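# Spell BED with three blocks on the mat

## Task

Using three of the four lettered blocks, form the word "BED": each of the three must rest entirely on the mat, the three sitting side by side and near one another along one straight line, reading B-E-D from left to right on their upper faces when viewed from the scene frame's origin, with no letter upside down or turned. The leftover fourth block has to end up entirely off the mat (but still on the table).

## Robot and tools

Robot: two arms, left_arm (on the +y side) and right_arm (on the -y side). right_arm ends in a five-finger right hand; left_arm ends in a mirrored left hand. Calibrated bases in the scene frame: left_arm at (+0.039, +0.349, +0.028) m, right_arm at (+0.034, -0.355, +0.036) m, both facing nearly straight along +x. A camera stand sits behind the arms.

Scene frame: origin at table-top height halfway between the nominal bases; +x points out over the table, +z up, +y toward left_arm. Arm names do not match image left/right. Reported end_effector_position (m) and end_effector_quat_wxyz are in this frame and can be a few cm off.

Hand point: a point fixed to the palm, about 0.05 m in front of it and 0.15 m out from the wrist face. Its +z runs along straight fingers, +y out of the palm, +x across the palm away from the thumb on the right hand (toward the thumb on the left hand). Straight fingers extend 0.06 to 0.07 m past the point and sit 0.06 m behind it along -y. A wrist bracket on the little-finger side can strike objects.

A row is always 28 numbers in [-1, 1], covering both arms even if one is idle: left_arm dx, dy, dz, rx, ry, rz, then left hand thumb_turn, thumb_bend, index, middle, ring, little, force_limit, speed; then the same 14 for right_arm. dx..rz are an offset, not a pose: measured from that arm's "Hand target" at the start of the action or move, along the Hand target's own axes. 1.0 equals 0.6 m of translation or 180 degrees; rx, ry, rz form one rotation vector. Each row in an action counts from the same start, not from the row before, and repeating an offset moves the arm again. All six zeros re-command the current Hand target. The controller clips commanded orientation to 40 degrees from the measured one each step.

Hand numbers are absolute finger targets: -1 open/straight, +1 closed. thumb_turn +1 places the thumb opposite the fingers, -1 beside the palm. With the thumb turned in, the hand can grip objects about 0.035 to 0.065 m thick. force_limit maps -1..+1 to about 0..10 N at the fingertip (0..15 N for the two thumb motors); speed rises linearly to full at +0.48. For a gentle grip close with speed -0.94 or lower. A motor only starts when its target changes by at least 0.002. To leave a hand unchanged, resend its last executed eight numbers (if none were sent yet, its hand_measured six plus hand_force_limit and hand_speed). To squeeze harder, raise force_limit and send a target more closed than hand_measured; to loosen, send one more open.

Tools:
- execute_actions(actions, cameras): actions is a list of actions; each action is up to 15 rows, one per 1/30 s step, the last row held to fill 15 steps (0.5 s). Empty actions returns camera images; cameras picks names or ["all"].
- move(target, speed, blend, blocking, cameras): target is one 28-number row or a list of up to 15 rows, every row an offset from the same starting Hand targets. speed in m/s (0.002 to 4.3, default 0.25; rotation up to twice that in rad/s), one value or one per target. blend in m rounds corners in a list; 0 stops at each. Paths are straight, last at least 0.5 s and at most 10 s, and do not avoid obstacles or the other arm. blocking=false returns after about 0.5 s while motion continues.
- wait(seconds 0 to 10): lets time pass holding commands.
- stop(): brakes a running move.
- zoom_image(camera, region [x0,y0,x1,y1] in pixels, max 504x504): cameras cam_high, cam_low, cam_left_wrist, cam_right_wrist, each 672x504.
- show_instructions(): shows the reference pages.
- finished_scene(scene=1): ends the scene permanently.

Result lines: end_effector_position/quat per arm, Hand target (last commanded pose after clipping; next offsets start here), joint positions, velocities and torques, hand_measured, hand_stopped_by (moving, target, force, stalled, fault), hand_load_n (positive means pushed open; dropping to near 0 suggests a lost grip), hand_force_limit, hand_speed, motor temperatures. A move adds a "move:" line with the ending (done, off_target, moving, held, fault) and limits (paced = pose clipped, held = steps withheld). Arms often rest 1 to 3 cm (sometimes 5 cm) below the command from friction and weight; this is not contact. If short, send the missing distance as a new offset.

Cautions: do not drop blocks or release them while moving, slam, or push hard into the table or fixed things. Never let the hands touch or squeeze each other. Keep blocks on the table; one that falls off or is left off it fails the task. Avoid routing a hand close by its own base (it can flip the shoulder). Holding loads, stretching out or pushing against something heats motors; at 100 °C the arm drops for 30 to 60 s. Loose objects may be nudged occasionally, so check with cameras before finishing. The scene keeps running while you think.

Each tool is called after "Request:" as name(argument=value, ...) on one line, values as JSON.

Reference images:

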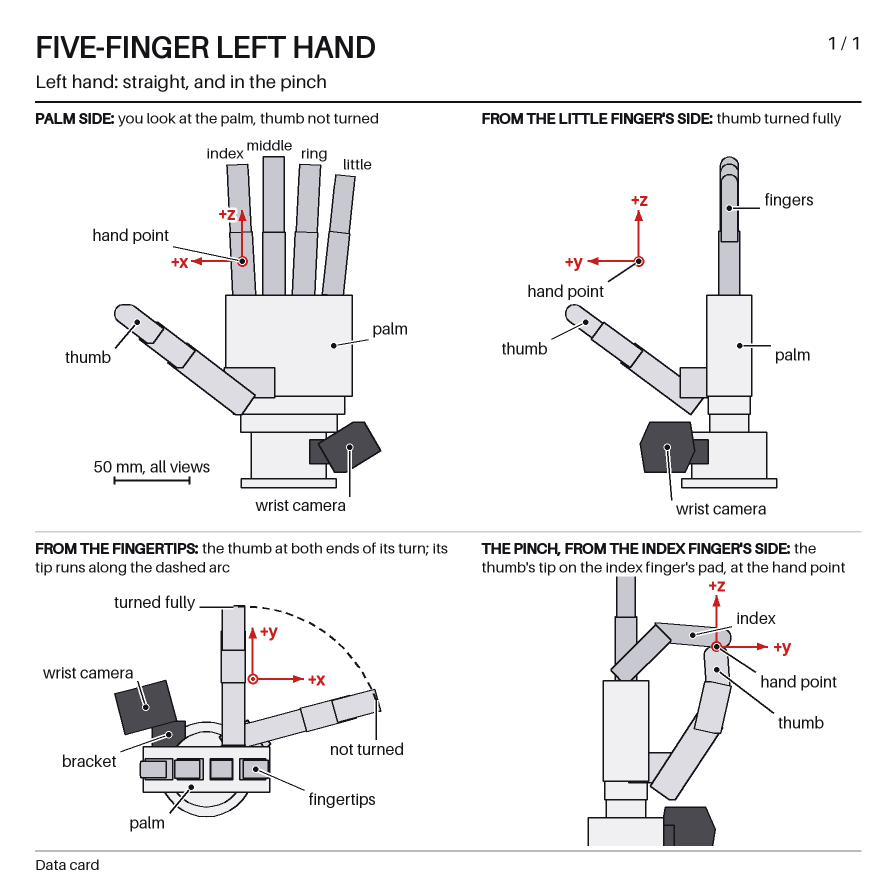

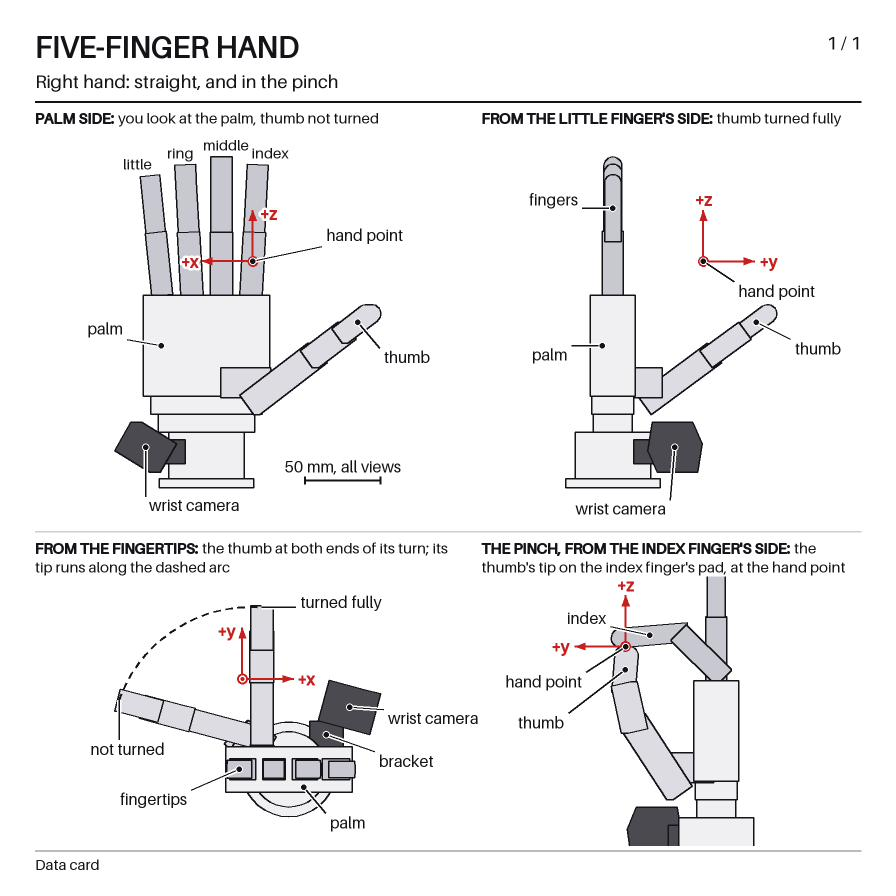

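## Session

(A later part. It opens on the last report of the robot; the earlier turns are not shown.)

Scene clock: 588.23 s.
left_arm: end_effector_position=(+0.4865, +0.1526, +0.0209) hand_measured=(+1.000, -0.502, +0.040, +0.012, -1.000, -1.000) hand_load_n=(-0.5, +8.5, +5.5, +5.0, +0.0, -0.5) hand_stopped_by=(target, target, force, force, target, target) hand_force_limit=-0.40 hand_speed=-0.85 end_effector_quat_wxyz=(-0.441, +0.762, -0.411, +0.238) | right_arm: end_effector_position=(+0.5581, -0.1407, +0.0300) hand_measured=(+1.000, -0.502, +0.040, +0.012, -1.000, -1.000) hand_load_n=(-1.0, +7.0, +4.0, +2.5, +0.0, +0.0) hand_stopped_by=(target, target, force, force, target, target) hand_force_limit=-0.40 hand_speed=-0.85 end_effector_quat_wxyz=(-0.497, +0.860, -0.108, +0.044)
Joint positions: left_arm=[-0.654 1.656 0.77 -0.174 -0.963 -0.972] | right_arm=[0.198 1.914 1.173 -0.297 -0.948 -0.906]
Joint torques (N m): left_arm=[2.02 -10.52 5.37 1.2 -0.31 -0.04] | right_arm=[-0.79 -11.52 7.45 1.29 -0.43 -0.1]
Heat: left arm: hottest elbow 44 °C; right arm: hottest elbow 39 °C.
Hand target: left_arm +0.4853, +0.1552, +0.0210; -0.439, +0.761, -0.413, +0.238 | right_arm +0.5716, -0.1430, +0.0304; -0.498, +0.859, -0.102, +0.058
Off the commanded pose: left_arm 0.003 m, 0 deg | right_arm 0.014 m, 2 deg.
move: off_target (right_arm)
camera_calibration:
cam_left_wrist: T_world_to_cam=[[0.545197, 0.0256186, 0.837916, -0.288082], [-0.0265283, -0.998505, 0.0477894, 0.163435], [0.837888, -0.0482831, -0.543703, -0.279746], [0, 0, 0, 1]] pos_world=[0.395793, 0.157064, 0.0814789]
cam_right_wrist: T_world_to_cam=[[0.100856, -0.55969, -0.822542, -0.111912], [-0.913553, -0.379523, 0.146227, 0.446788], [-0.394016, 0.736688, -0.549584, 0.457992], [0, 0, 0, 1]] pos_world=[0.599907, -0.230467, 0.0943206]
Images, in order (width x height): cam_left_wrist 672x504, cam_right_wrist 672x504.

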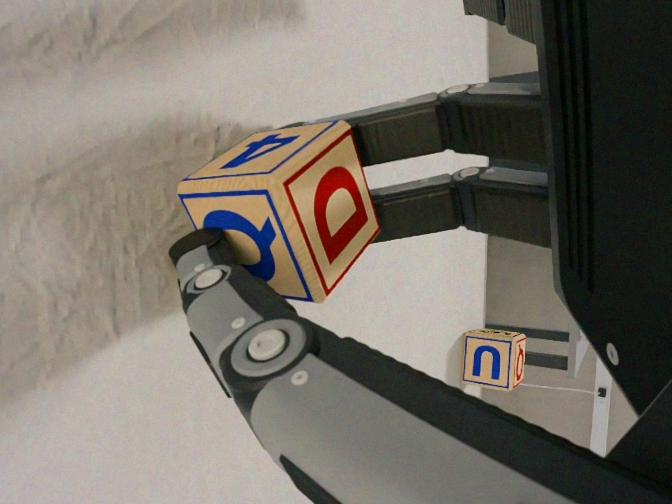

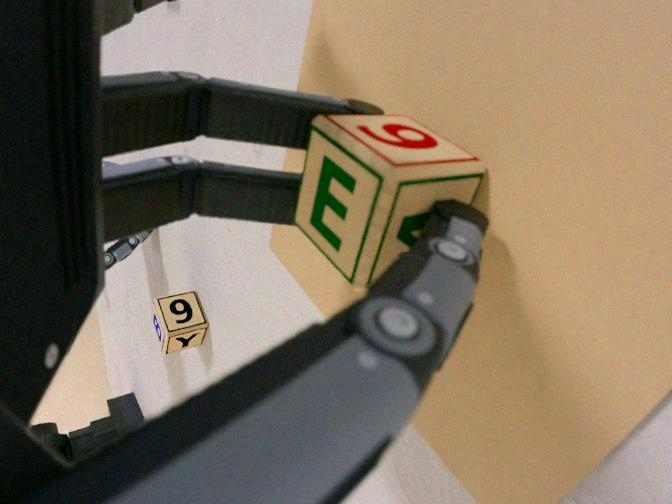

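Request:
move(target=[[0,-0.0722,-0.0417,0,0,0,1,-0.5,0.2,0.2,-1,-1,-0.4,-0.85,0,0,0,0,0,0,1,-0.5,-0.5,-0.5,-1,-1,-0.4,-0.5],[-0.0283,0.0285,-0.2795,0,0.5437,0.3139,1,-0.5,0.2,0.2,-1,-1,-0.4,-0.85,0,0.01,-0.0173,0,0,0,1,-0.5,-0.5,-0.5,-1,-1,-0.4,-0.5],[-0.0283,0.0285,-0.2795,0,0.5437,0.3139,1,-0.5,0.2,0.2,-1,-1,-0.4,-0.85,0,-0.091,-0.0757,0,0,0,1,-0.5,-0.5,-0.5,-1,-1,-0.4,-0.5]], cameras=["all"], speed=[0.1,0.3,0.15])

Scene clock: 615.07 s.
left_arm: end_effector_position=(+0.3264, +0.0911, +0.0768) hand_measured=(+1.000, -0.502, +0.040, +0.012, -1.000, -1.000) hand_load_n=(+0.0, +9.5, +5.0, +4.5, +0.0, +0.0) hand_stopped_by=(target, target, force, force, target, target) hand_force_limit=-0.40 hand_speed=-0.85 end_effector_quat_wxyz=(+0.029, -0.086, +0.866, -0.492) | right_arm: end_effector_position=(+0.5503, -0.1529, +0.0838) hand_measured=(+1.000, -0.500, -0.500, -0.500, -1.000, -1.000) hand_load_n=(+0.0, +0.0, +0.0, +0.0, +0.0, +0.0) hand_stopped_by=(target, target, target, target, target, target) hand_force_limit=-0.40 hand_speed=-0.50 end_effector_quat_wxyz=(-0.494, +0.861, -0.111, +0.041)
Joint positions: left_arm=[-0.366 1.316 0.573 -0.126 0.832 0.678] | right_arm=[0.178 1.809 1.194 -0.456 -0.953 -0.935]
Joint velocities: left_arm=[-0.005 -0.005 -0.002 -0.007 0.168 -0.037] | right_arm=[within noise]
Joint torques (N m): left_arm=[2.02 -6.18 11.28 0.79 0.7 -0.02] | right_arm=[-0.97 -12.04 9.73 0.17 -0.66 -0.11]
Heat: left arm: hottest elbow 43 °C; right arm: hottest elbow 39 °C.
Hand target: left_arm +0.3471, +0.0855, +0.0901; +0.044, -0.076, +0.863, -0.498 | right_arm +0.5687, -0.1550, +0.1003; -0.498, +0.859, -0.102, +0.058
Off the commanded pose: left_arm 0.025 m, 2 deg | right_arm 0.025 m, 2 deg.
move: off_target (left_arm, right_arm)
camera_calibration:
cam_left_wrist: T_world_to_cam=[[-0.158684, -0.52254, 0.837718, 0.0335594], [-0.905823, 0.41462, 0.0870404, 0.250361], [-0.392816, -0.745012, -0.539122, 0.346722], [0, 0, 0, 1]] pos_world=[0.368306, 0.172044, 0.137021]
cam_right_wrist: T_world_to_cam=[[0.0920096, -0.564071, -0.820584, -0.0696717], [-0.913008, -0.3767, 0.156571, 0.4264], [-0.397431, 0.734793, -0.549661, 0.494946], [0, 0, 0, 1]] pos_world=[0.592424, -0.242358, 0.148119]

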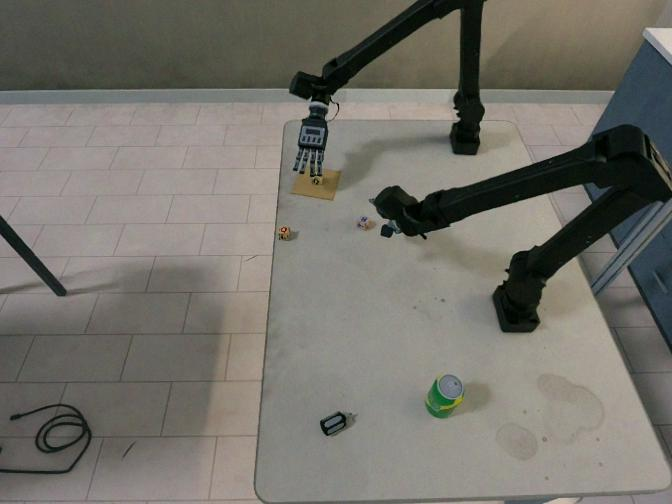

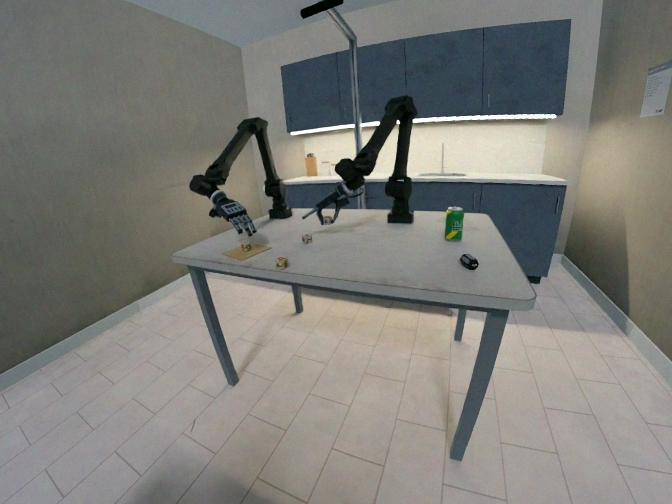

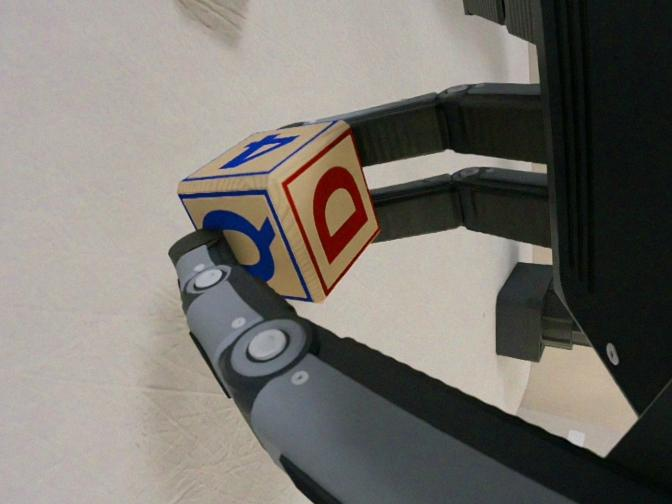

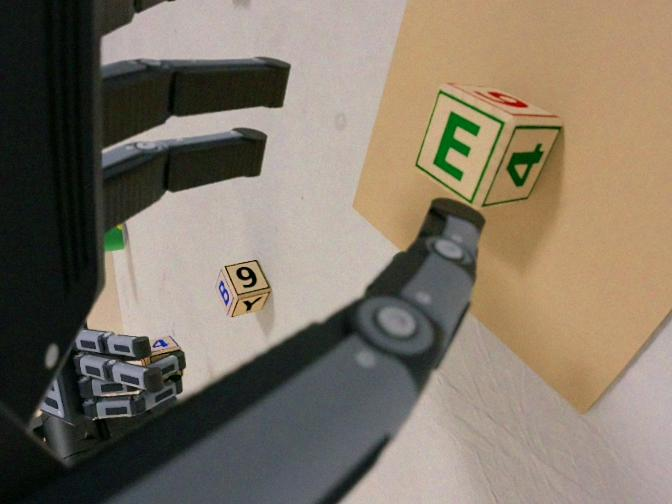

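Request:
zoom_image(camera="cam_right_wrist", region=[400, 70, 580, 220])

Request:
zoom_image(camera="cam_right_wrist", region=[200, 245, 290, 330])

Scaled by 2.800 from the camera's 672x504 image, which has a finer 960x720 frame.

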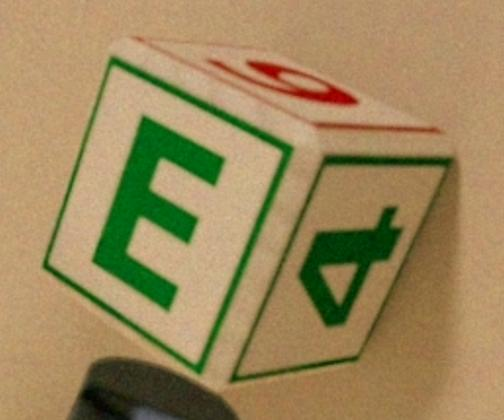

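Scaled by 5.600 from the camera's 672x504 image, which has a finer 960x720 frame.

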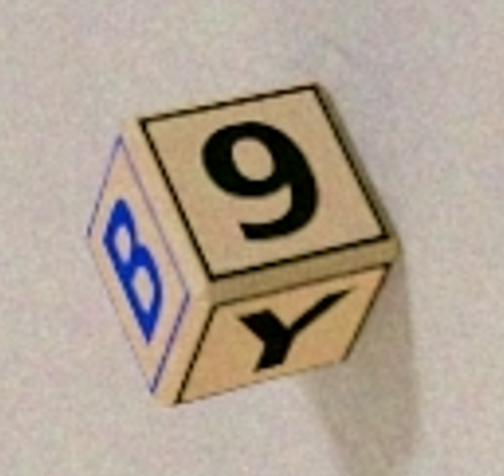

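Request:
move(target=[[0,0.0947,0.0547,0,0,0,1,-0.5,0.2,0.2,-1,-1,-0.4,-0.85,0,0,0,0,0,0,1,-0.5,-0.5,-0.5,-1,-1,-0.4,-0.5],[0,0.0947,0.0547,0,0,0,1,-0.5,-0.5,-0.5,-1,-1,-0.4,-0.5,0,0,0,0,0,0,1,-0.5,-0.5,-0.5,-1,-1,-0.4,-0.5],[0,0.1047,0.0373,0,0,0,1,-0.5,-0.5,-0.5,-1,-1,-0.4,-0.5,0,0,0,0,0,0,1,-0.5,-0.5,-0.5,-1,-1,-0.4,-0.5],[0,-0.041,-0.0622,0,0,0,1,-0.5,-0.5,-0.5,-1,-1,-0.4,-0.5,0,0,0,0,0,0,1,-0.5,-0.5,-0.5,-1,-1,-0.4,-0.5]], cameras=["cam_left_wrist","cam_high"], speed=[0.08,0.1,0.05,0.15])

Scene clock: 648.57 s.
left_arm: end_effector_position=(+0.3257, +0.1077, +0.1137) hand_measured=(+1.000, -0.500, -0.500, -0.500, -1.000, -1.000) hand_load_n=(+0.0, +0.5, -0.5, +0.0, +0.0, +0.0) hand_stopped_by=(target, target, target, target, target, target) hand_force_limit=-0.40 hand_speed=-0.50 end_effector_quat_wxyz=(+0.025, -0.087, +0.866, -0.492) | right_arm: end_effector_position=(+0.5503, -0.1529, +0.0838) hand_measured=(+1.000, -0.500, -0.500, -0.500, -1.000, -1.000) hand_load_n=(+0.0, +0.0, +0.0, +0.0, +0.0, +0.0) hand_stopped_by=(target, target, target, target, target, target) hand_force_limit=-0.40 hand_speed=-0.50 end_effector_quat_wxyz=(-0.494, +0.861, -0.111, +0.041)
Joint positions: left_arm=[-0.316 1.22 0.623 -0.322 0.867 0.737] | right_arm=[0.178 1.809 1.194 -0.456 -0.953 -0.935]
Joint torques (N m): left_arm=[2.08 -6.53 11.56 0.68 0.71 -0.01] | right_arm=[-0.97 -11.87 9.74 0.16 -0.66 -0.1]
Heat: left arm: hottest elbow 45 °C; right arm: hottest elbow 41 °C.
Hand target: left_arm +0.3437, +0.1052, +0.1301; +0.044, -0.076, +0.863, -0.498 | right_arm +0.5687, -0.1550, +0.1003; -0.498, +0.859, -0.102, +0.058
Off the commanded pose: left_arm 0.024 m, 3 deg | right_arm 0.025 m, 2 deg.
move: off_target (left_arm, right_arm)
camera_calibration:
cam_left_wrist: T_world_to_cam=[[-0.154646, -0.521804, 0.838931, 0.009737], [-0.904181, 0.416973, 0.0926776, 0.238195], [-0.398171, -0.744213, -0.536289, 0.379983], [0, 0, 0, 1]] pos_world=[0.368176, 0.188548, 0.173537]
Images, in order (width x height): cam_high 672x504, cam_left_wrist 672x504.

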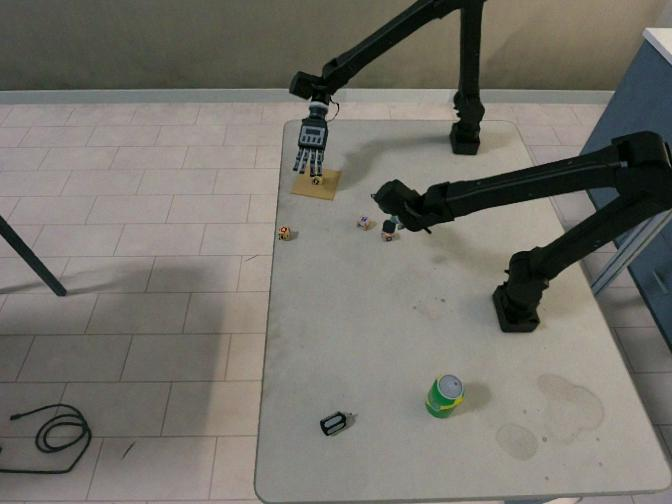

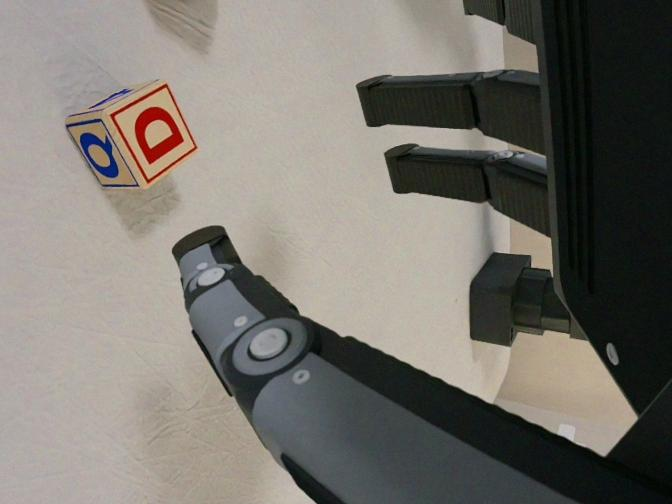

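Request:
move(target=[-0.1063,0.0933,-0.4615,0,-0.433,-0.25,1,-0.5,-0.5,-0.5,-1,-1,-0.4,-0.5,-0.3215,-0.1585,0.2422,0,0.0789,0.0456,1,-0.5,-0.5,-0.5,-1,-1,-0.4,-0.5], cameras=["cam_right_wrist","cam_high"], speed=0.3)

Scene clock: 657.30 s.
left_arm: end_effector_position=(+0.3497, +0.3765, +0.1885) hand_measured=(+1.000, -0.500, -0.500, -0.500, -1.000, -1.000) hand_load_n=(+0.0, +0.0, +0.0, +0.0, +0.0, +0.0) hand_stopped_by=(target, target, target, target, target, target) hand_force_limit=-0.40 hand_speed=-0.50 end_effector_quat_wxyz=(-0.366, +0.668, -0.571, +0.307) | right_arm: end_effector_position=(+0.4201, +0.0575, +0.1010) hand_measured=(+1.000, -0.500, -0.500, -0.500, -1.000, -1.000) hand_load_n=(+0.0, +0.0, +0.0, +0.0, +0.0, +0.0) hand_stopped_by=(target, target, target, target, target, target) hand_force_limit=-0.40 hand_speed=-0.50 end_effector_quat_wxyz=(-0.474, +0.843, -0.223, +0.121)
Joint positions: left_arm=[0.212 0.565 0.476 -0.486 0.032 0.03] | right_arm=[0.739 1.589 0.876 0.129 -0.326 -0.198]
Joint torques (N m): left_arm=[1.96 -1.85 14.46 1.21 0.01 -0.26] | right_arm=[-0.26 -10.29 5.97 2.09 0 0.05]
Heat: left arm: hottest elbow 46 °C; right arm: hottest elbow 41 °C.
Hand target: left_arm +0.3596, +0.3802, +0.2198; -0.383, +0.664, -0.556, +0.321 | right_arm +0.4216, +0.0585, +0.1109; -0.485, +0.836, -0.223, +0.128
Off the commanded pose: left_arm 0.033 m, 3 deg | right_arm 0.010 m, 2 deg.
move: off_target (left_arm)
camera_calibration:
cam_right_wrist: T_world_to_cam=[[-0.0510867, -0.591077, -0.804996, 0.135159], [-0.984429, -0.105947, 0.140267, 0.400234], [-0.168196, 0.799627, -0.576461, 0.200763], [0, 0, 0, 1]] pos_world=[0.434674, -0.038242, 0.168395]
Images, in order (width x height): cam_high 672x504, cam_right_wrist 672x504.

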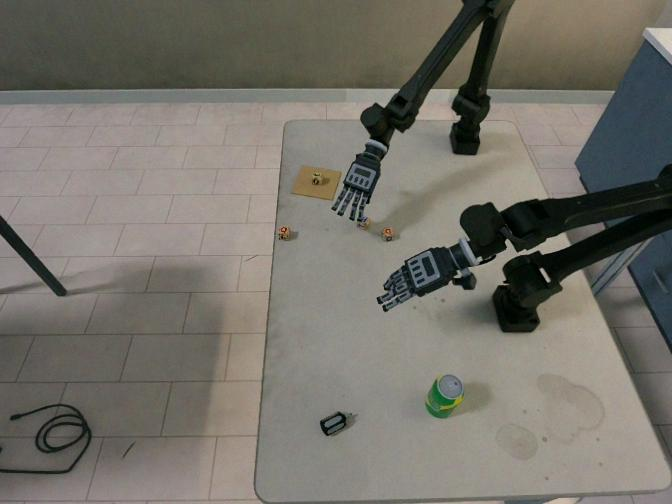

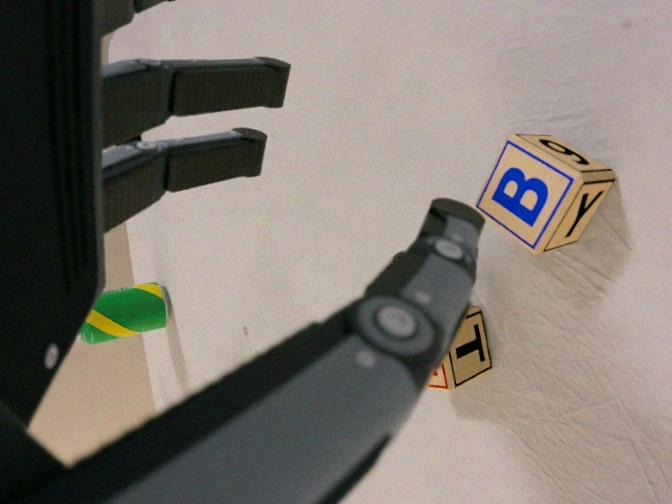

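Request:
zoom_image(camera="cam_right_wrist", region=[460, 115, 640, 265])

Scaled by 2.800 from the camera's 672x504 image, which has a finer 960x720 frame.

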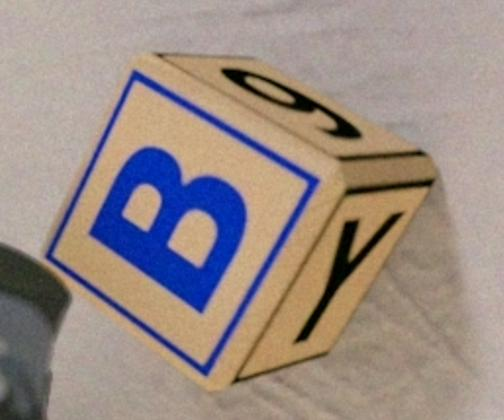

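Request:
move(target=[0,0,0,0,0,0,1,-0.5,-0.5,-0.5,-1,-1,-0.4,-0.5,-0.0043,0.0828,0.0195,0,-0.0144,-0.0083,1,-0.5,-0.5,-0.5,-1,-1,-0.4,-0.5], cameras=["cam_right_wrist"], speed=0.1)

Scene clock: 678.93 s.
left_arm: end_effector_position=(+0.3497, +0.3765, +0.1885) hand_measured=(+1.000, -0.500, -0.500, -0.500, -1.000, -1.000) hand_load_n=(+0.5, +0.5, +0.0, +0.0, +0.0, -0.5) hand_stopped_by=(target, target, target, target, target, target) hand_force_limit=-0.40 hand_speed=-0.50 end_effector_quat_wxyz=(-0.366, +0.668, -0.571, +0.307) | right_arm: end_effector_position=(+0.4076, +0.0489, +0.0613) hand_measured=(+1.000, -0.500, -0.500, -0.500, -1.000, -1.000) hand_load_n=(+0.0, +0.0, +0.0, +0.0, +0.0, +0.0) hand_stopped_by=(target, target, target, target, target, target) hand_force_limit=-0.40 hand_speed=-0.50 end_effector_quat_wxyz=(-0.483, +0.844, -0.206, +0.109)
Joint positions: left_arm=[0.212 0.565 0.476 -0.486 0.031 0.03] | right_arm=[0.726 1.65 0.803 0.266 -0.379 -0.221]
Joint torques (N m): left_arm=[1.9 -1.73 14.43 1.2 -0.01 -0.26] | right_arm=[-0.85 -8.82 5.6 2.09 -0.31 -0.1]
Motor temperatures (°C): left_arm=[33 34 51 32 34 31] | right_arm=[31 37 40 31 32 32]
Heat: left arm: hottest elbow 51 °C; right arm: hottest elbow 40 °C.
Hand target: left_arm +0.3596, +0.3802, +0.2198; -0.383, +0.664, -0.556, +0.321 | right_arm +0.4118, +0.0473, +0.0619; -0.488, +0.841, -0.201, +0.115
Off the commanded pose: left_arm 0.033 m, 3 deg | right_arm 0.005 m, 1 deg.
move: off_target (left_arm)
camera_calibration:
cam_right_wrist: T_world_to_cam=[[-0.0246562, -0.580311, -0.814022, 0.086722], [-0.97892, -0.151129, 0.13739, 0.392807], [-0.202751, 0.800249, -0.564352, 0.195962], [0, 0, 0, 1]] pos_world=[0.426396, -0.0471281, 0.127217]
Images, in order (width x height): cam_right_wrist 672x504.

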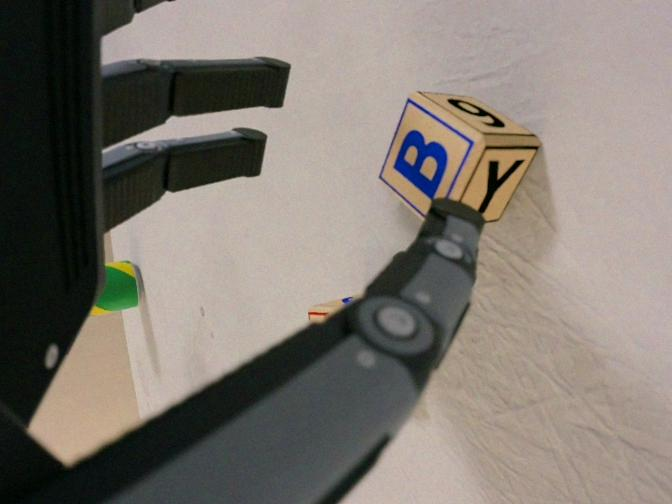

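Request:
move(target=[[0,0,0,0,0,0,1,-0.5,-0.5,-0.5,-1,-1,-0.4,-0.5,0.005,0.0498,0.027,0,-0.0072,-0.0042,1,-0.5,-0.5,-0.5,-1,-1,-0.4,-0.5],[0,0,0,0,0,0,1,-0.5,-0.5,-0.5,-1,-1,-0.4,-0.5,0.005,0.0498,0.027,0,-0.0072,-0.0042,1,-0.5,0.2,0.2,-1,-1,-0.4,-0.85]], cameras=["cam_right_wrist"], speed=0.08)

Scene clock: 691.33 s.
left_arm: end_effector_position=(+0.3497, +0.3765, +0.1885) hand_measured=(+1.000, -0.500, -0.500, -0.500, -1.000, -1.000) hand_load_n=(+0.0, +0.0, +0.0, +0.0, +0.0, +0.0) hand_stopped_by=(target, target, target, target, target, target) hand_force_limit=-0.40 hand_speed=-0.50 end_effector_quat_wxyz=(-0.366, +0.668, -0.571, +0.307) | right_arm: end_effector_position=(+0.4106, +0.0477, +0.0282) hand_measured=(+1.000, -0.502, +0.026, +0.012, -1.000, -1.000) hand_load_n=(-1.5, +6.0, +3.0, +3.5, +0.0, +0.0) hand_stopped_by=(target, target, force, force, target, target) hand_force_limit=-0.40 hand_speed=-0.85 end_effector_quat_wxyz=(-0.486, +0.846, -0.194, +0.103)
Joint positions: left_arm=[0.212 0.565 0.476 -0.486 0.031 0.03] | right_arm=[0.713 1.739 0.795 0.357 -0.413 -0.245]
Joint torques (N m): left_arm=[1.96 -1.79 14.45 1.22 0.01 -0.27] | right_arm=[-0.85 -9.23 5 2 -0.29 -0.11]
Heat: left arm: hottest elbow 54 °C; right arm: hottest elbow 39 °C.
Hand target: left_arm +0.3596, +0.3802, +0.2198; -0.383, +0.664, -0.556, +0.321 | right_arm +0.4141, +0.0453, +0.0280; -0.490, +0.844, -0.190, +0.109
Off the commanded pose: left_arm 0.033 m, 3 deg | right_arm 0.004 m, 1 deg.
move: off_target (left_arm)
camera_calibration:
cam_right_wrist: T_world_to_cam=[[-0.00678019, -0.578864, -0.815396, 0.0518011], [-0.974789, -0.178038, 0.134498, 0.399655], [-0.223027, 0.795751, -0.563063, 0.18741], [0, 0, 0, 1]] pos_world=[0.431728, -0.0479925, 0.0940096]
Images, in order (width x height): cam_right_wrist 672x504.

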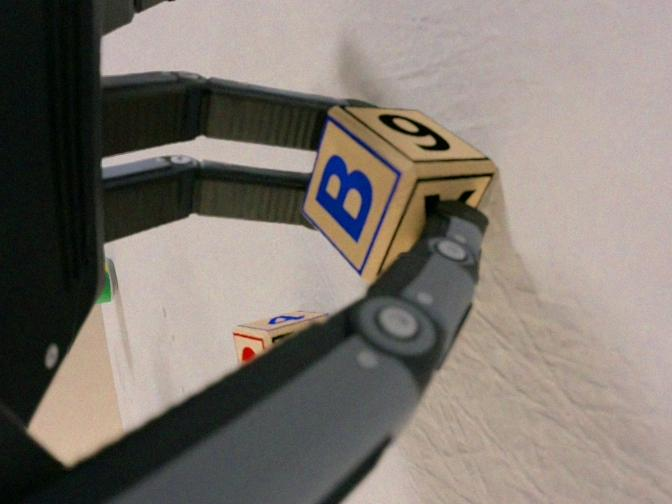

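Request:
move(target=[[0,0,0,0,0,0,1,-0.5,-0.5,-0.5,-1,-1,-0.4,-0.5,0,-0.0866,-0.05,0,0,0,1,-0.5,0.2,0.2,-1,-1,-0.4,-0.85],[0,0,0,0,0,0,1,-0.5,-0.5,-0.5,-1,-1,-0.4,-0.5,0.3578,-0.058,-0.1397,0,0.3729,0.2153,1,-0.5,0.2,0.2,-1,-1,-0.4,-0.85]], cameras=["cam_right_wrist"], speed=[0.1,0.3])

Scene clock: 713.47 s.
left_arm: end_effector_position=(+0.3497, +0.3765, +0.1885) hand_measured=(+1.000, -0.500, -0.500, -0.500, -1.000, -1.000) hand_load_n=(+0.0, +0.0, -0.5, +0.0, +0.0, +0.0) hand_stopped_by=(target, target, target, target, target, target) hand_force_limit=-0.40 hand_speed=-0.50 end_effector_quat_wxyz=(-0.366, +0.668, -0.571, +0.307) | right_arm: end_effector_position=(+0.5649, -0.1049, +0.0829) hand_measured=(+1.000, -0.502, +0.026, +0.012, -1.000, -1.000) hand_load_n=(-1.5, +6.5, +3.0, +3.5, -0.5, +0.0) hand_stopped_by=(target, target, force, force, target, target) hand_force_limit=-0.40 hand_speed=-0.85 end_effector_quat_wxyz=(+0.300, -0.553, +0.674, -0.387)
Joint positions: left_arm=[0.212 0.565 0.476 -0.486 0.031 0.03] | right_arm=[0.63 1.666 0.944 0.004 0.655 0.46]
Joint torques (N m): left_arm=[1.79 -1.73 14.43 1.2 0 -0.27] | right_arm=[-0.73 -9.05 10.29 0.65 0.44 0.07]
Motor temperatures (°C): left_arm=[33 33 57 32 33 31] | right_arm=[31 37 39 31 32 32]
Heat: left arm: hottest elbow 57 °C; right arm: hottest elbow 39 °C.
Hand target: left_arm +0.3596, +0.3802, +0.2198; -0.383, +0.664, -0.556, +0.321 | right_arm +0.5846, -0.0970, +0.0996; +0.313, -0.539, +0.678, -0.389
Off the commanded pose: left_arm 0.033 m, 3 deg | right_arm 0.027 m, 2 deg.
move: off_target (left_arm, right_arm)
camera_calibration:
cam_right_wrist: T_world_to_cam=[[-0.584147, -0.152706, -0.797153, 0.3785], [-0.393799, 0.91212, 0.113843, 0.303376], [0.709715, 0.380419, -0.592947, -0.19391], [0, 0, 0, 1]] pos_world=[0.47819, -0.145149, 0.152207]
Images, in order (width x height): cam_right_wrist 672x504.

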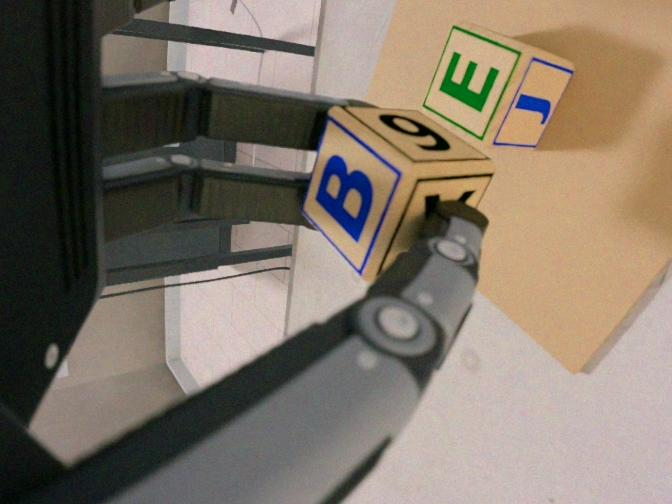

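Request:
zoom_image(camera="cam_right_wrist", region=[400, 10, 600, 170])

Scaled by 2.520 from the camera's 672x504 image, which has a finer 960x720 frame.

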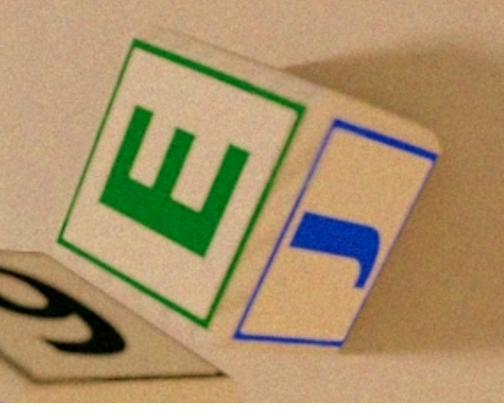

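Request:
move(target=[0,0,0,0,0,0,1,-0.5,-0.5,-0.5,-1,-1,-0.4,-0.5,-0.015,-0.0158,0.0273,0,0.0048,0.0028,1,-0.5,0.2,0.2,-1,-1,-0.4,-0.85], cameras=["cam_right_wrist"], speed=0.1)

Scene clock: 737.77 s.
left_arm: end_effector_position=(+0.3497, +0.3765, +0.1885) hand_measured=(+1.000, -0.500, -0.500, -0.500, -1.000, -1.000) hand_load_n=(+0.0, +0.0, +0.0, +0.0, +0.0, +0.0) hand_stopped_by=(target, target, target, target, target, target) hand_force_limit=-0.40 hand_speed=-0.50 end_effector_quat_wxyz=(-0.366, +0.668, -0.571, +0.307) | right_arm: end_effector_position=(+0.5851, -0.0987, +0.0830) hand_measured=(+1.000, -0.502, +0.026, +0.012, -1.000, -1.000) hand_load_n=(-1.0, +6.5, +3.0, +3.5, +0.0, +0.0) hand_stopped_by=(target, target, force, force, target, target) hand_force_limit=-0.40 hand_speed=-0.85 end_effector_quat_wxyz=(+0.297, -0.547, +0.679, -0.389)
Joint positions: left_arm=[0.212 0.565 0.476 -0.486 0.031 0.03] | right_arm=[0.622 1.712 1.009 -0.018 0.661 0.467]
Joint torques (N m): left_arm=[1.9 -1.61 14.48 1.22 0 -0.27] | right_arm=[-0.91 -9.76 10.33 0.65 0.45 0.08]
Motor temperatures (°C): left_arm=[33 33 60 32 33 31] | right_arm=[31 36 42 31 32 32]
Heat: left arm: hottest elbow 60 °C; right arm: hottest elbow 42 °C.
Hand target: left_arm +0.3596, +0.3802, +0.2198; -0.383, +0.664, -0.556, +0.321 | right_arm +0.6050, -0.0924, +0.0996; +0.309, -0.533, +0.683, -0.392
Off the commanded pose: left_arm 0.033 m, 3 deg | right_arm 0.027 m, 2 deg.
move: off_target (left_arm, right_arm)
camera_calibration:
cam_right_wrist: T_world_to_cam=[[-0.586159, -0.143233, -0.797435, 0.393412], [-0.379481, 0.918146, 0.114025, 0.29794], [0.715829, 0.369448, -0.592534, -0.215251], [0, 0, 0, 1]] pos_world=[0.497748, -0.137679, 0.152204]
Images, in order (width x height): cam_right_wrist 672x504.

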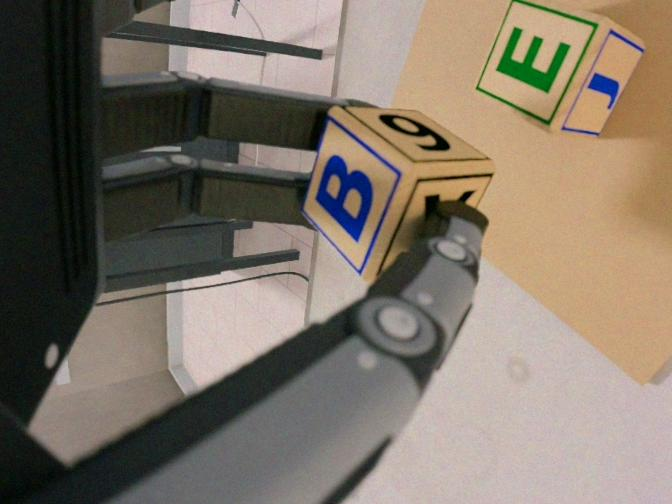

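Request:
move(target=[0,0.0722,0.0417,0,0,0,1,-0.5,-0.5,-0.5,-1,-1,-0.4,-0.5,0.0147,0.0838,0.0135,0,0,0,1,-0.5,0.2,0.2,-1,-1,-0.4,-0.85], cameras=["cam_right_wrist"], speed=0.1)

Scene clock: 744.23 s.
left_arm: end_effector_position=(+0.3540, +0.3774, +0.1637) hand_measured=(+1.000, -0.500, -0.500, -0.500, -1.000, -1.000) hand_load_n=(+0.0, +0.0, +0.0, +0.0, +0.0, +0.0) hand_stopped_by=(target, target, target, target, target, target) hand_force_limit=-0.40 hand_speed=-0.50 end_effector_quat_wxyz=(-0.376, +0.662, -0.566, +0.315) | right_arm: end_effector_position=(+0.5850, -0.1007, +0.0519) hand_measured=(+1.000, -0.502, +0.026, +0.012, -1.000, -1.000) hand_load_n=(-1.5, +6.0, +3.0, +3.5, +0.0, +0.0) hand_stopped_by=(target, target, force, force, target, target) hand_force_limit=-0.40 hand_speed=-0.85 end_effector_quat_wxyz=(+0.301, -0.538, +0.682, -0.392)
Joint positions: left_arm=[0.212 0.577 0.399 -0.367 0.031 0.03] | right_arm=[0.622 1.77 0.975 0.084 0.672 0.479]
Joint torques (N m): left_arm=[1.73 -0.91 10.51 2.45 0.02 -0.26] | right_arm=[0.21 -10.4 5.7 1.83 0.45 0.08]
Motor temperatures (°C): left_arm=[33 33 60 32 33 31] | right_arm=[31 36 42 31 32 32]
Heat: left arm: hottest elbow 60 °C; right arm: hottest elbow 42 °C.
Hand target: left_arm +0.3596, +0.3801, +0.1699; -0.383, +0.664, -0.556, +0.321 | right_arm +0.5852, -0.0964, +0.0518; +0.309, -0.533, +0.683, -0.392
Off the commanded pose: left_arm 0.009 m, 2 deg | right_arm 0.004 m, 1 deg.
move: done
camera_calibration:
cam_right_wrist: T_world_to_cam=[[-0.57677, -0.127223, -0.806939, 0.364926], [-0.36745, 0.922632, 0.117177, 0.296594], [0.7296, 0.364093, -0.578895, -0.242192], [0, 0, 0, 1]] pos_world=[0.496165, -0.13904, 0.119515]
Images, in order (width x height): cam_right_wrist 672x504.

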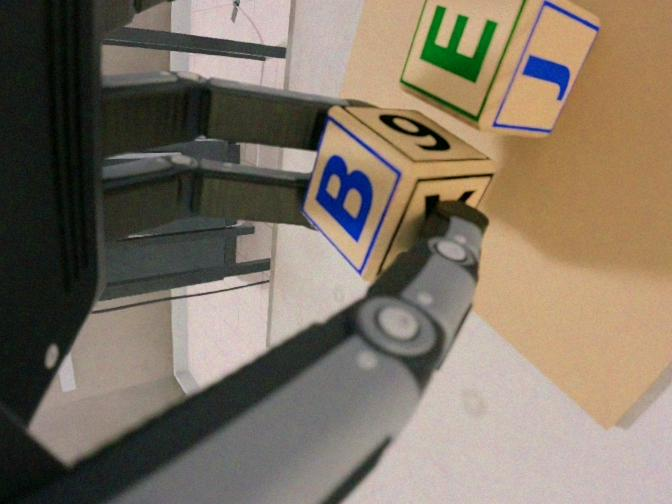

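Request:
move(target=[[0,0,0,0,0,0,1,-0.5,-0.5,-0.5,-1,-1,-0.4,-0.5,0,0.0336,0.0194,0,0,0,1,-0.5,0.2,0.2,-1,-1,-0.4,-0.85],[0,0,0,0,0,0,1,-0.5,-0.5,-0.5,-1,-1,-0.4,-0.5,0,0.0336,0.0194,0,0,0,1,-0.5,-0.5,-0.5,-1,-1,-0.4,-0.6],[0,0,0,0,0,0,1,-0.5,-0.5,-0.5,-1,-1,-0.4,-0.5,0,0.0437,0.0021,0,0,0,1,-0.5,-0.5,-0.5,-1,-1,-0.4,-0.6],[0,0,0,0,0,0,1,-0.5,-0.5,-0.5,-1,-1,-0.4,-0.5,0,-0.103,-0.0883,0,0,0,1,-0.5,-0.5,-0.5,-1,-1,-0.4,-0.6]], cameras=["cam_right_wrist","cam_high"], speed=[0.06,0.1,0.05,0.12])

Scene clock: 761.87 s.
left_arm: end_effector_position=(+0.3540, +0.3774, +0.1637) hand_measured=(+1.000, -0.500, -0.500, -0.500, -1.000, -1.000) hand_load_n=(+0.0, +0.0, +0.0, +0.0, +0.0, +0.0) hand_stopped_by=(target, target, target, target, target, target) hand_force_limit=-0.40 hand_speed=-0.50 end_effector_quat_wxyz=(-0.376, +0.662, -0.566, +0.315) | right_arm: end_effector_position=(+0.5560, -0.1079, +0.1060) hand_measured=(+1.000, -0.500, -0.500, -0.500, -1.000, -1.000) hand_load_n=(+0.0, +0.0, -0.5, +0.0, +0.0, +0.0) hand_stopped_by=(target, target, target, target, target, target) hand_force_limit=-0.40 hand_speed=-0.60 end_effector_quat_wxyz=(+0.287, -0.546, +0.683, -0.391)
Joint positions: left_arm=[0.212 0.577 0.399 -0.367 0.031 0.03] | right_arm=[0.643 1.611 0.963 -0.106 0.689 0.498]
Joint torques (N m): left_arm=[1.96 -0.73 10.47 2.44 0.01 -0.27] | right_arm=[0.32 -10.05 10.32 0.59 0.45 0.07]
Motor temperatures (°C): left_arm=[33 33 57 32 33 31] | right_arm=[31 36 40 31 32 32]
Heat: left arm: hottest elbow 57 °C; right arm: hottest elbow 40 °C.
Hand target: left_arm +0.3596, +0.3801, +0.1699; -0.383, +0.664, -0.556, +0.321 | right_arm +0.5707, -0.0933, +0.1318; +0.309, -0.533, +0.683, -0.392
Off the commanded pose: left_arm 0.009 m, 2 deg | right_arm 0.033 m, 3 deg.
move: off_target (right_arm)
camera_calibration:
cam_right_wrist: T_world_to_cam=[[-0.597769, -0.140693, -0.789226, 0.399239], [-0.363244, 0.925154, 0.1102, 0.284879], [0.714651, 0.352555, -0.604134, -0.177306], [0, 0, 0, 1]] pos_world=[0.468845, -0.144877, 0.17658]
Images, in order (width x height): cam_high 672x504, cam_right_wrist 672x504.

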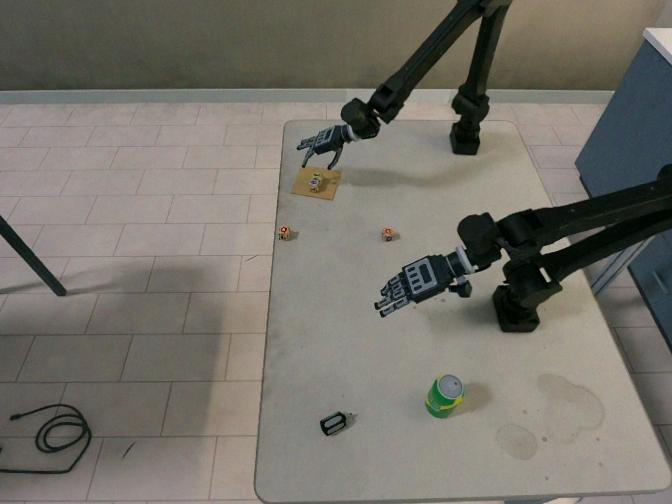

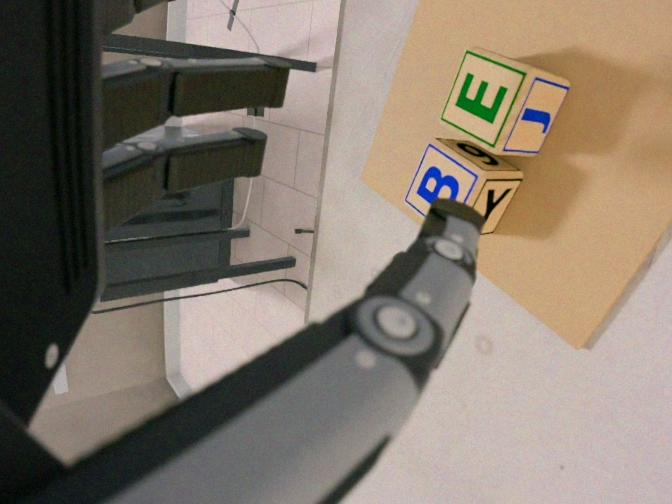

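Request:
zoom_image(camera="cam_right_wrist", region=[390, 30, 590, 250])

Request:
zoom_image(camera="cam_high", region=[280, 155, 350, 210])

Request:
zoom_image(camera="cam_high", region=[370, 215, 410, 250])

Scaled by 2.291 from the camera's 672x504 image, which has a finer 960x720 frame.

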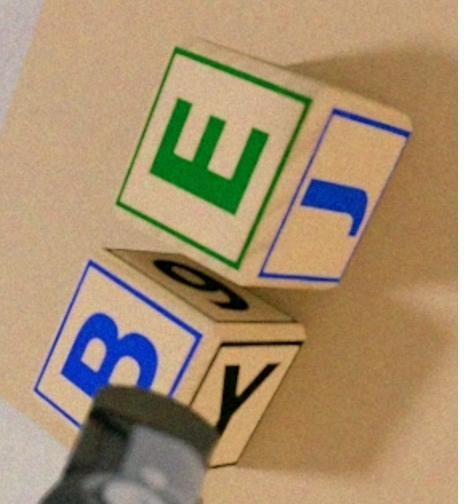

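Scaled by 7.200 from the camera's 672x504 image, which has a finer 960x720 frame.

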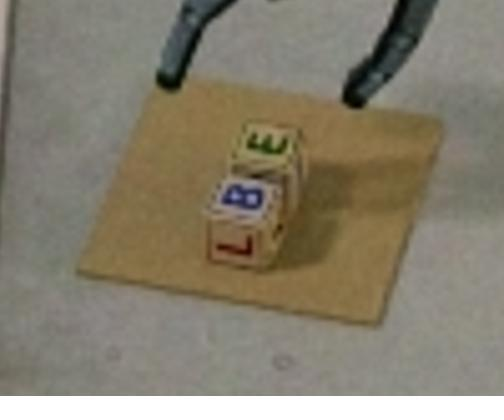

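Scaled by 12.600 from the camera's 672x504 image, which has a finer 960x720 frame.

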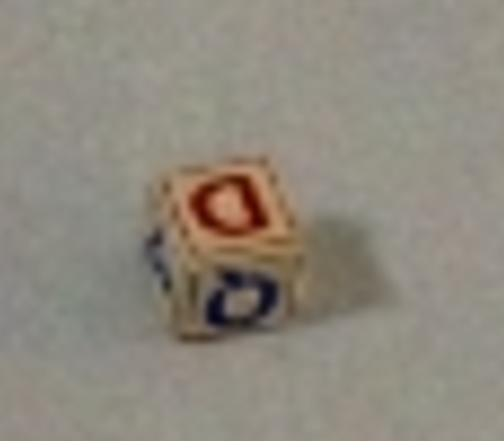

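Request:
move(target=[0,0,0,0,0,0,1,-0.5,-0.5,-0.5,-1,-1,-0.4,-0.5,-0.1875,0.2472,-0.3553,0,-0.5581,-0.3222,1,-0.5,-0.5,-0.5,-1,-1,-0.4,-0.6], cameras=["cam_right_wrist","cam_high"], speed=0.35)

Scene clock: 791.00 s.
left_arm: end_effector_position=(+0.3540, +0.3774, +0.1637) hand_measured=(+1.000, -0.500, -0.500, -0.500, -1.000, -1.000) hand_load_n=(+0.0, +0.0, +0.0, +0.0, +0.0, -0.5) hand_stopped_by=(target, target, target, target, target, target) hand_force_limit=-0.40 hand_speed=-0.50 end_effector_quat_wxyz=(-0.376, +0.662, -0.566, +0.315) | right_arm: end_effector_position=(+0.3320, +0.0643, +0.0964) hand_measured=(+1.000, -0.500, -0.500, -0.500, -1.000, -1.000) hand_load_n=(+0.0, +0.0, +0.0, +0.0, -0.5, +0.0) hand_stopped_by=(target, target, target, target, target, target) hand_force_limit=-0.40 hand_speed=-0.60 end_effector_quat_wxyz=(-0.490, +0.865, +0.079, -0.064)
Joint positions: left_arm=[0.212 0.577 0.399 -0.367 0.031 0.03] | right_arm=[0.744 1.647 0.989 -0.268 -0.878 -0.758]
Joint torques (N m): left_arm=[1.73 -1.08 10.51 2.48 0.02 -0.27] | right_arm=[-0.15 -8.94 10.37 0.35 -0.63 -0.1]
Heat: left arm: hottest elbow 54 °C; right arm: hottest elbow 43 °C.
Hand target: left_arm +0.3596, +0.3801, +0.1699; -0.383, +0.664, -0.556, +0.321 | right_arm +0.3465, +0.0782, +0.1108; -0.499, +0.860, +0.091, -0.053
Off the commanded pose: left_arm 0.009 m, 2 deg | right_arm 0.025 m, 2 deg.
move: off_target (right_arm)
camera_calibration:
cam_right_wrist: T_world_to_cam=[[0.326536, -0.473893, -0.817802, -0.000673865], [-0.670586, -0.725906, 0.152887, 0.249275], [-0.6661, 0.498484, -0.55482, 0.360504], [0, 0, 0, 1]] pos_world=[0.407512, 0.000925188, 0.161353]
Images, in order (width x height): cam_high 672x504, cam_right_wrist 672x504.

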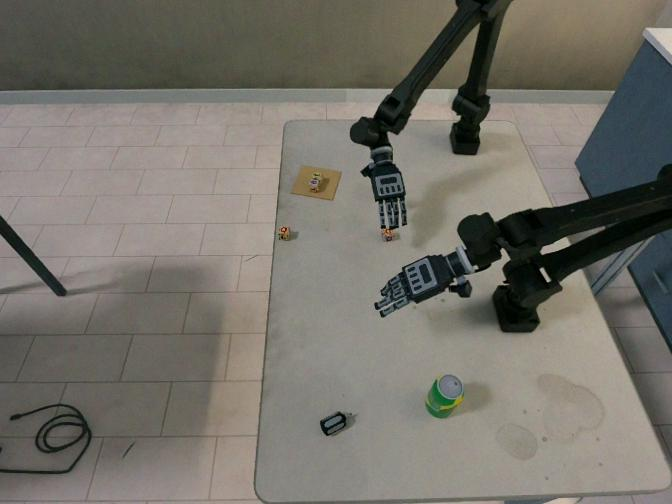

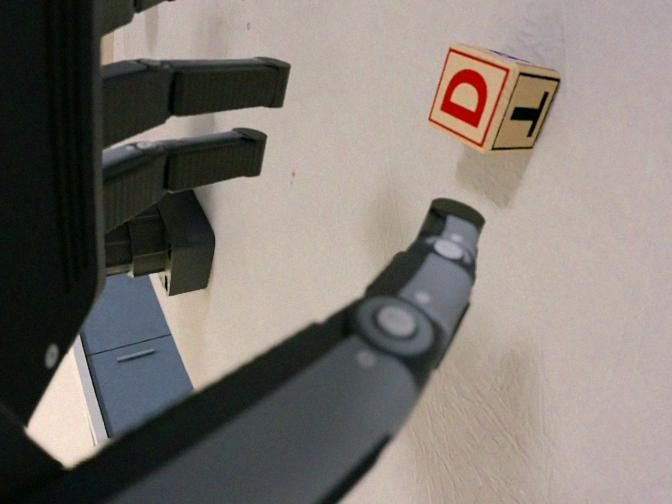

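Request:
zoom_image(camera="cam_right_wrist", region=[410, 25, 580, 165])

Scaled by 2.965 from the camera's 672x504 image, which has a finer 960x720 frame.

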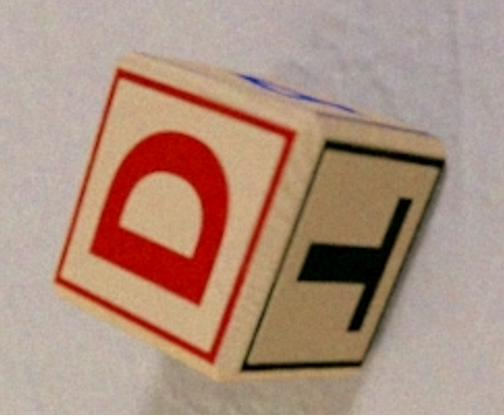

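Request:
move(target=[0,0,0,0,0,0,1,-0.5,-0.5,-0.5,-1,-1,-0.4,-0.5,0.0074,0.0647,0.0508,0,-0.0168,-0.0097,1,-0.5,-0.5,-0.5,-1,-1,-0.4,-0.6], cameras=["cam_right_wrist"], speed=0.1)

Scene clock: 807.70 s.
left_arm: end_effector_position=(+0.3540, +0.3774, +0.1637) hand_measured=(+1.000, -0.500, -0.500, -0.500, -1.000, -1.000) hand_load_n=(+0.0, +0.0, +0.0, +0.0, +0.0, -0.5) hand_stopped_by=(target, target, target, target, target, target) hand_force_limit=-0.40 hand_speed=-0.50 end_effector_quat_wxyz=(-0.376, +0.662, -0.566, +0.315) | right_arm: end_effector_position=(+0.3318, +0.0664, +0.0465) hand_measured=(+1.000, -0.500, -0.500, -0.500, -1.000, -1.000) hand_load_n=(+0.0, +0.0, +0.0, +0.0, +0.0, +0.0) hand_stopped_by=(target, target, target, target, target, target) hand_force_limit=-0.40 hand_speed=-0.60 end_effector_quat_wxyz=(-0.481, +0.867, +0.096, -0.090)
Joint positions: left_arm=[0.212 0.577 0.399 -0.367 0.031 0.03] | right_arm=[0.744 1.772 1.008 -0.252 -0.912 -0.831]
Joint torques (N m): left_arm=[1.9 -0.91 10.48 2.45 0.01 -0.27] | right_arm=[0.26 -10.29 9.39 1.37 -0.67 -0.11]
Heat: left arm: hottest elbow 53 °C; right arm: hottest elbow 44 °C.
Hand target: left_arm +0.3596, +0.3801, +0.1699; -0.383, +0.664, -0.556, +0.321 | right_arm +0.3493, +0.0861, +0.0618; -0.497, +0.857, +0.118, -0.068
Off the commanded pose: left_arm 0.009 m, 2 deg | right_arm 0.031 m, 4 deg.
move: off_target (right_arm)
camera_calibration:
cam_right_wrist: T_world_to_cam=[[0.331352, -0.470648, -0.817738, -0.0422887], [-0.623873, -0.759479, 0.184321, 0.24361], [-0.707805, 0.44909, -0.545279, 0.348206], [0, 0, 0, 1]] pos_world=[0.412456, 0.00873779, 0.110386]
Images, in order (width x height): cam_right_wrist 672x504.

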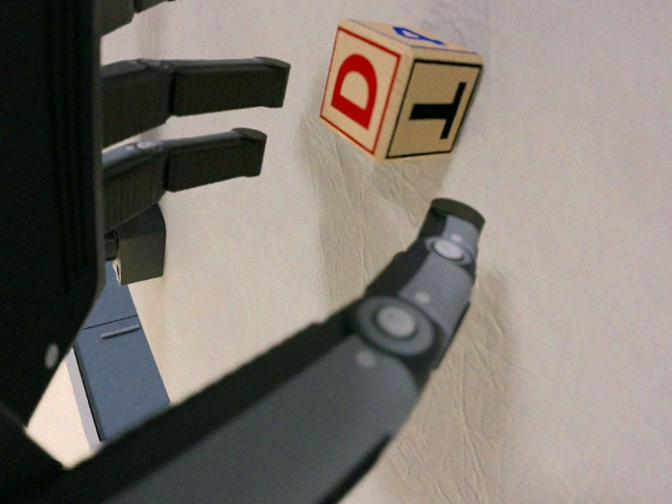

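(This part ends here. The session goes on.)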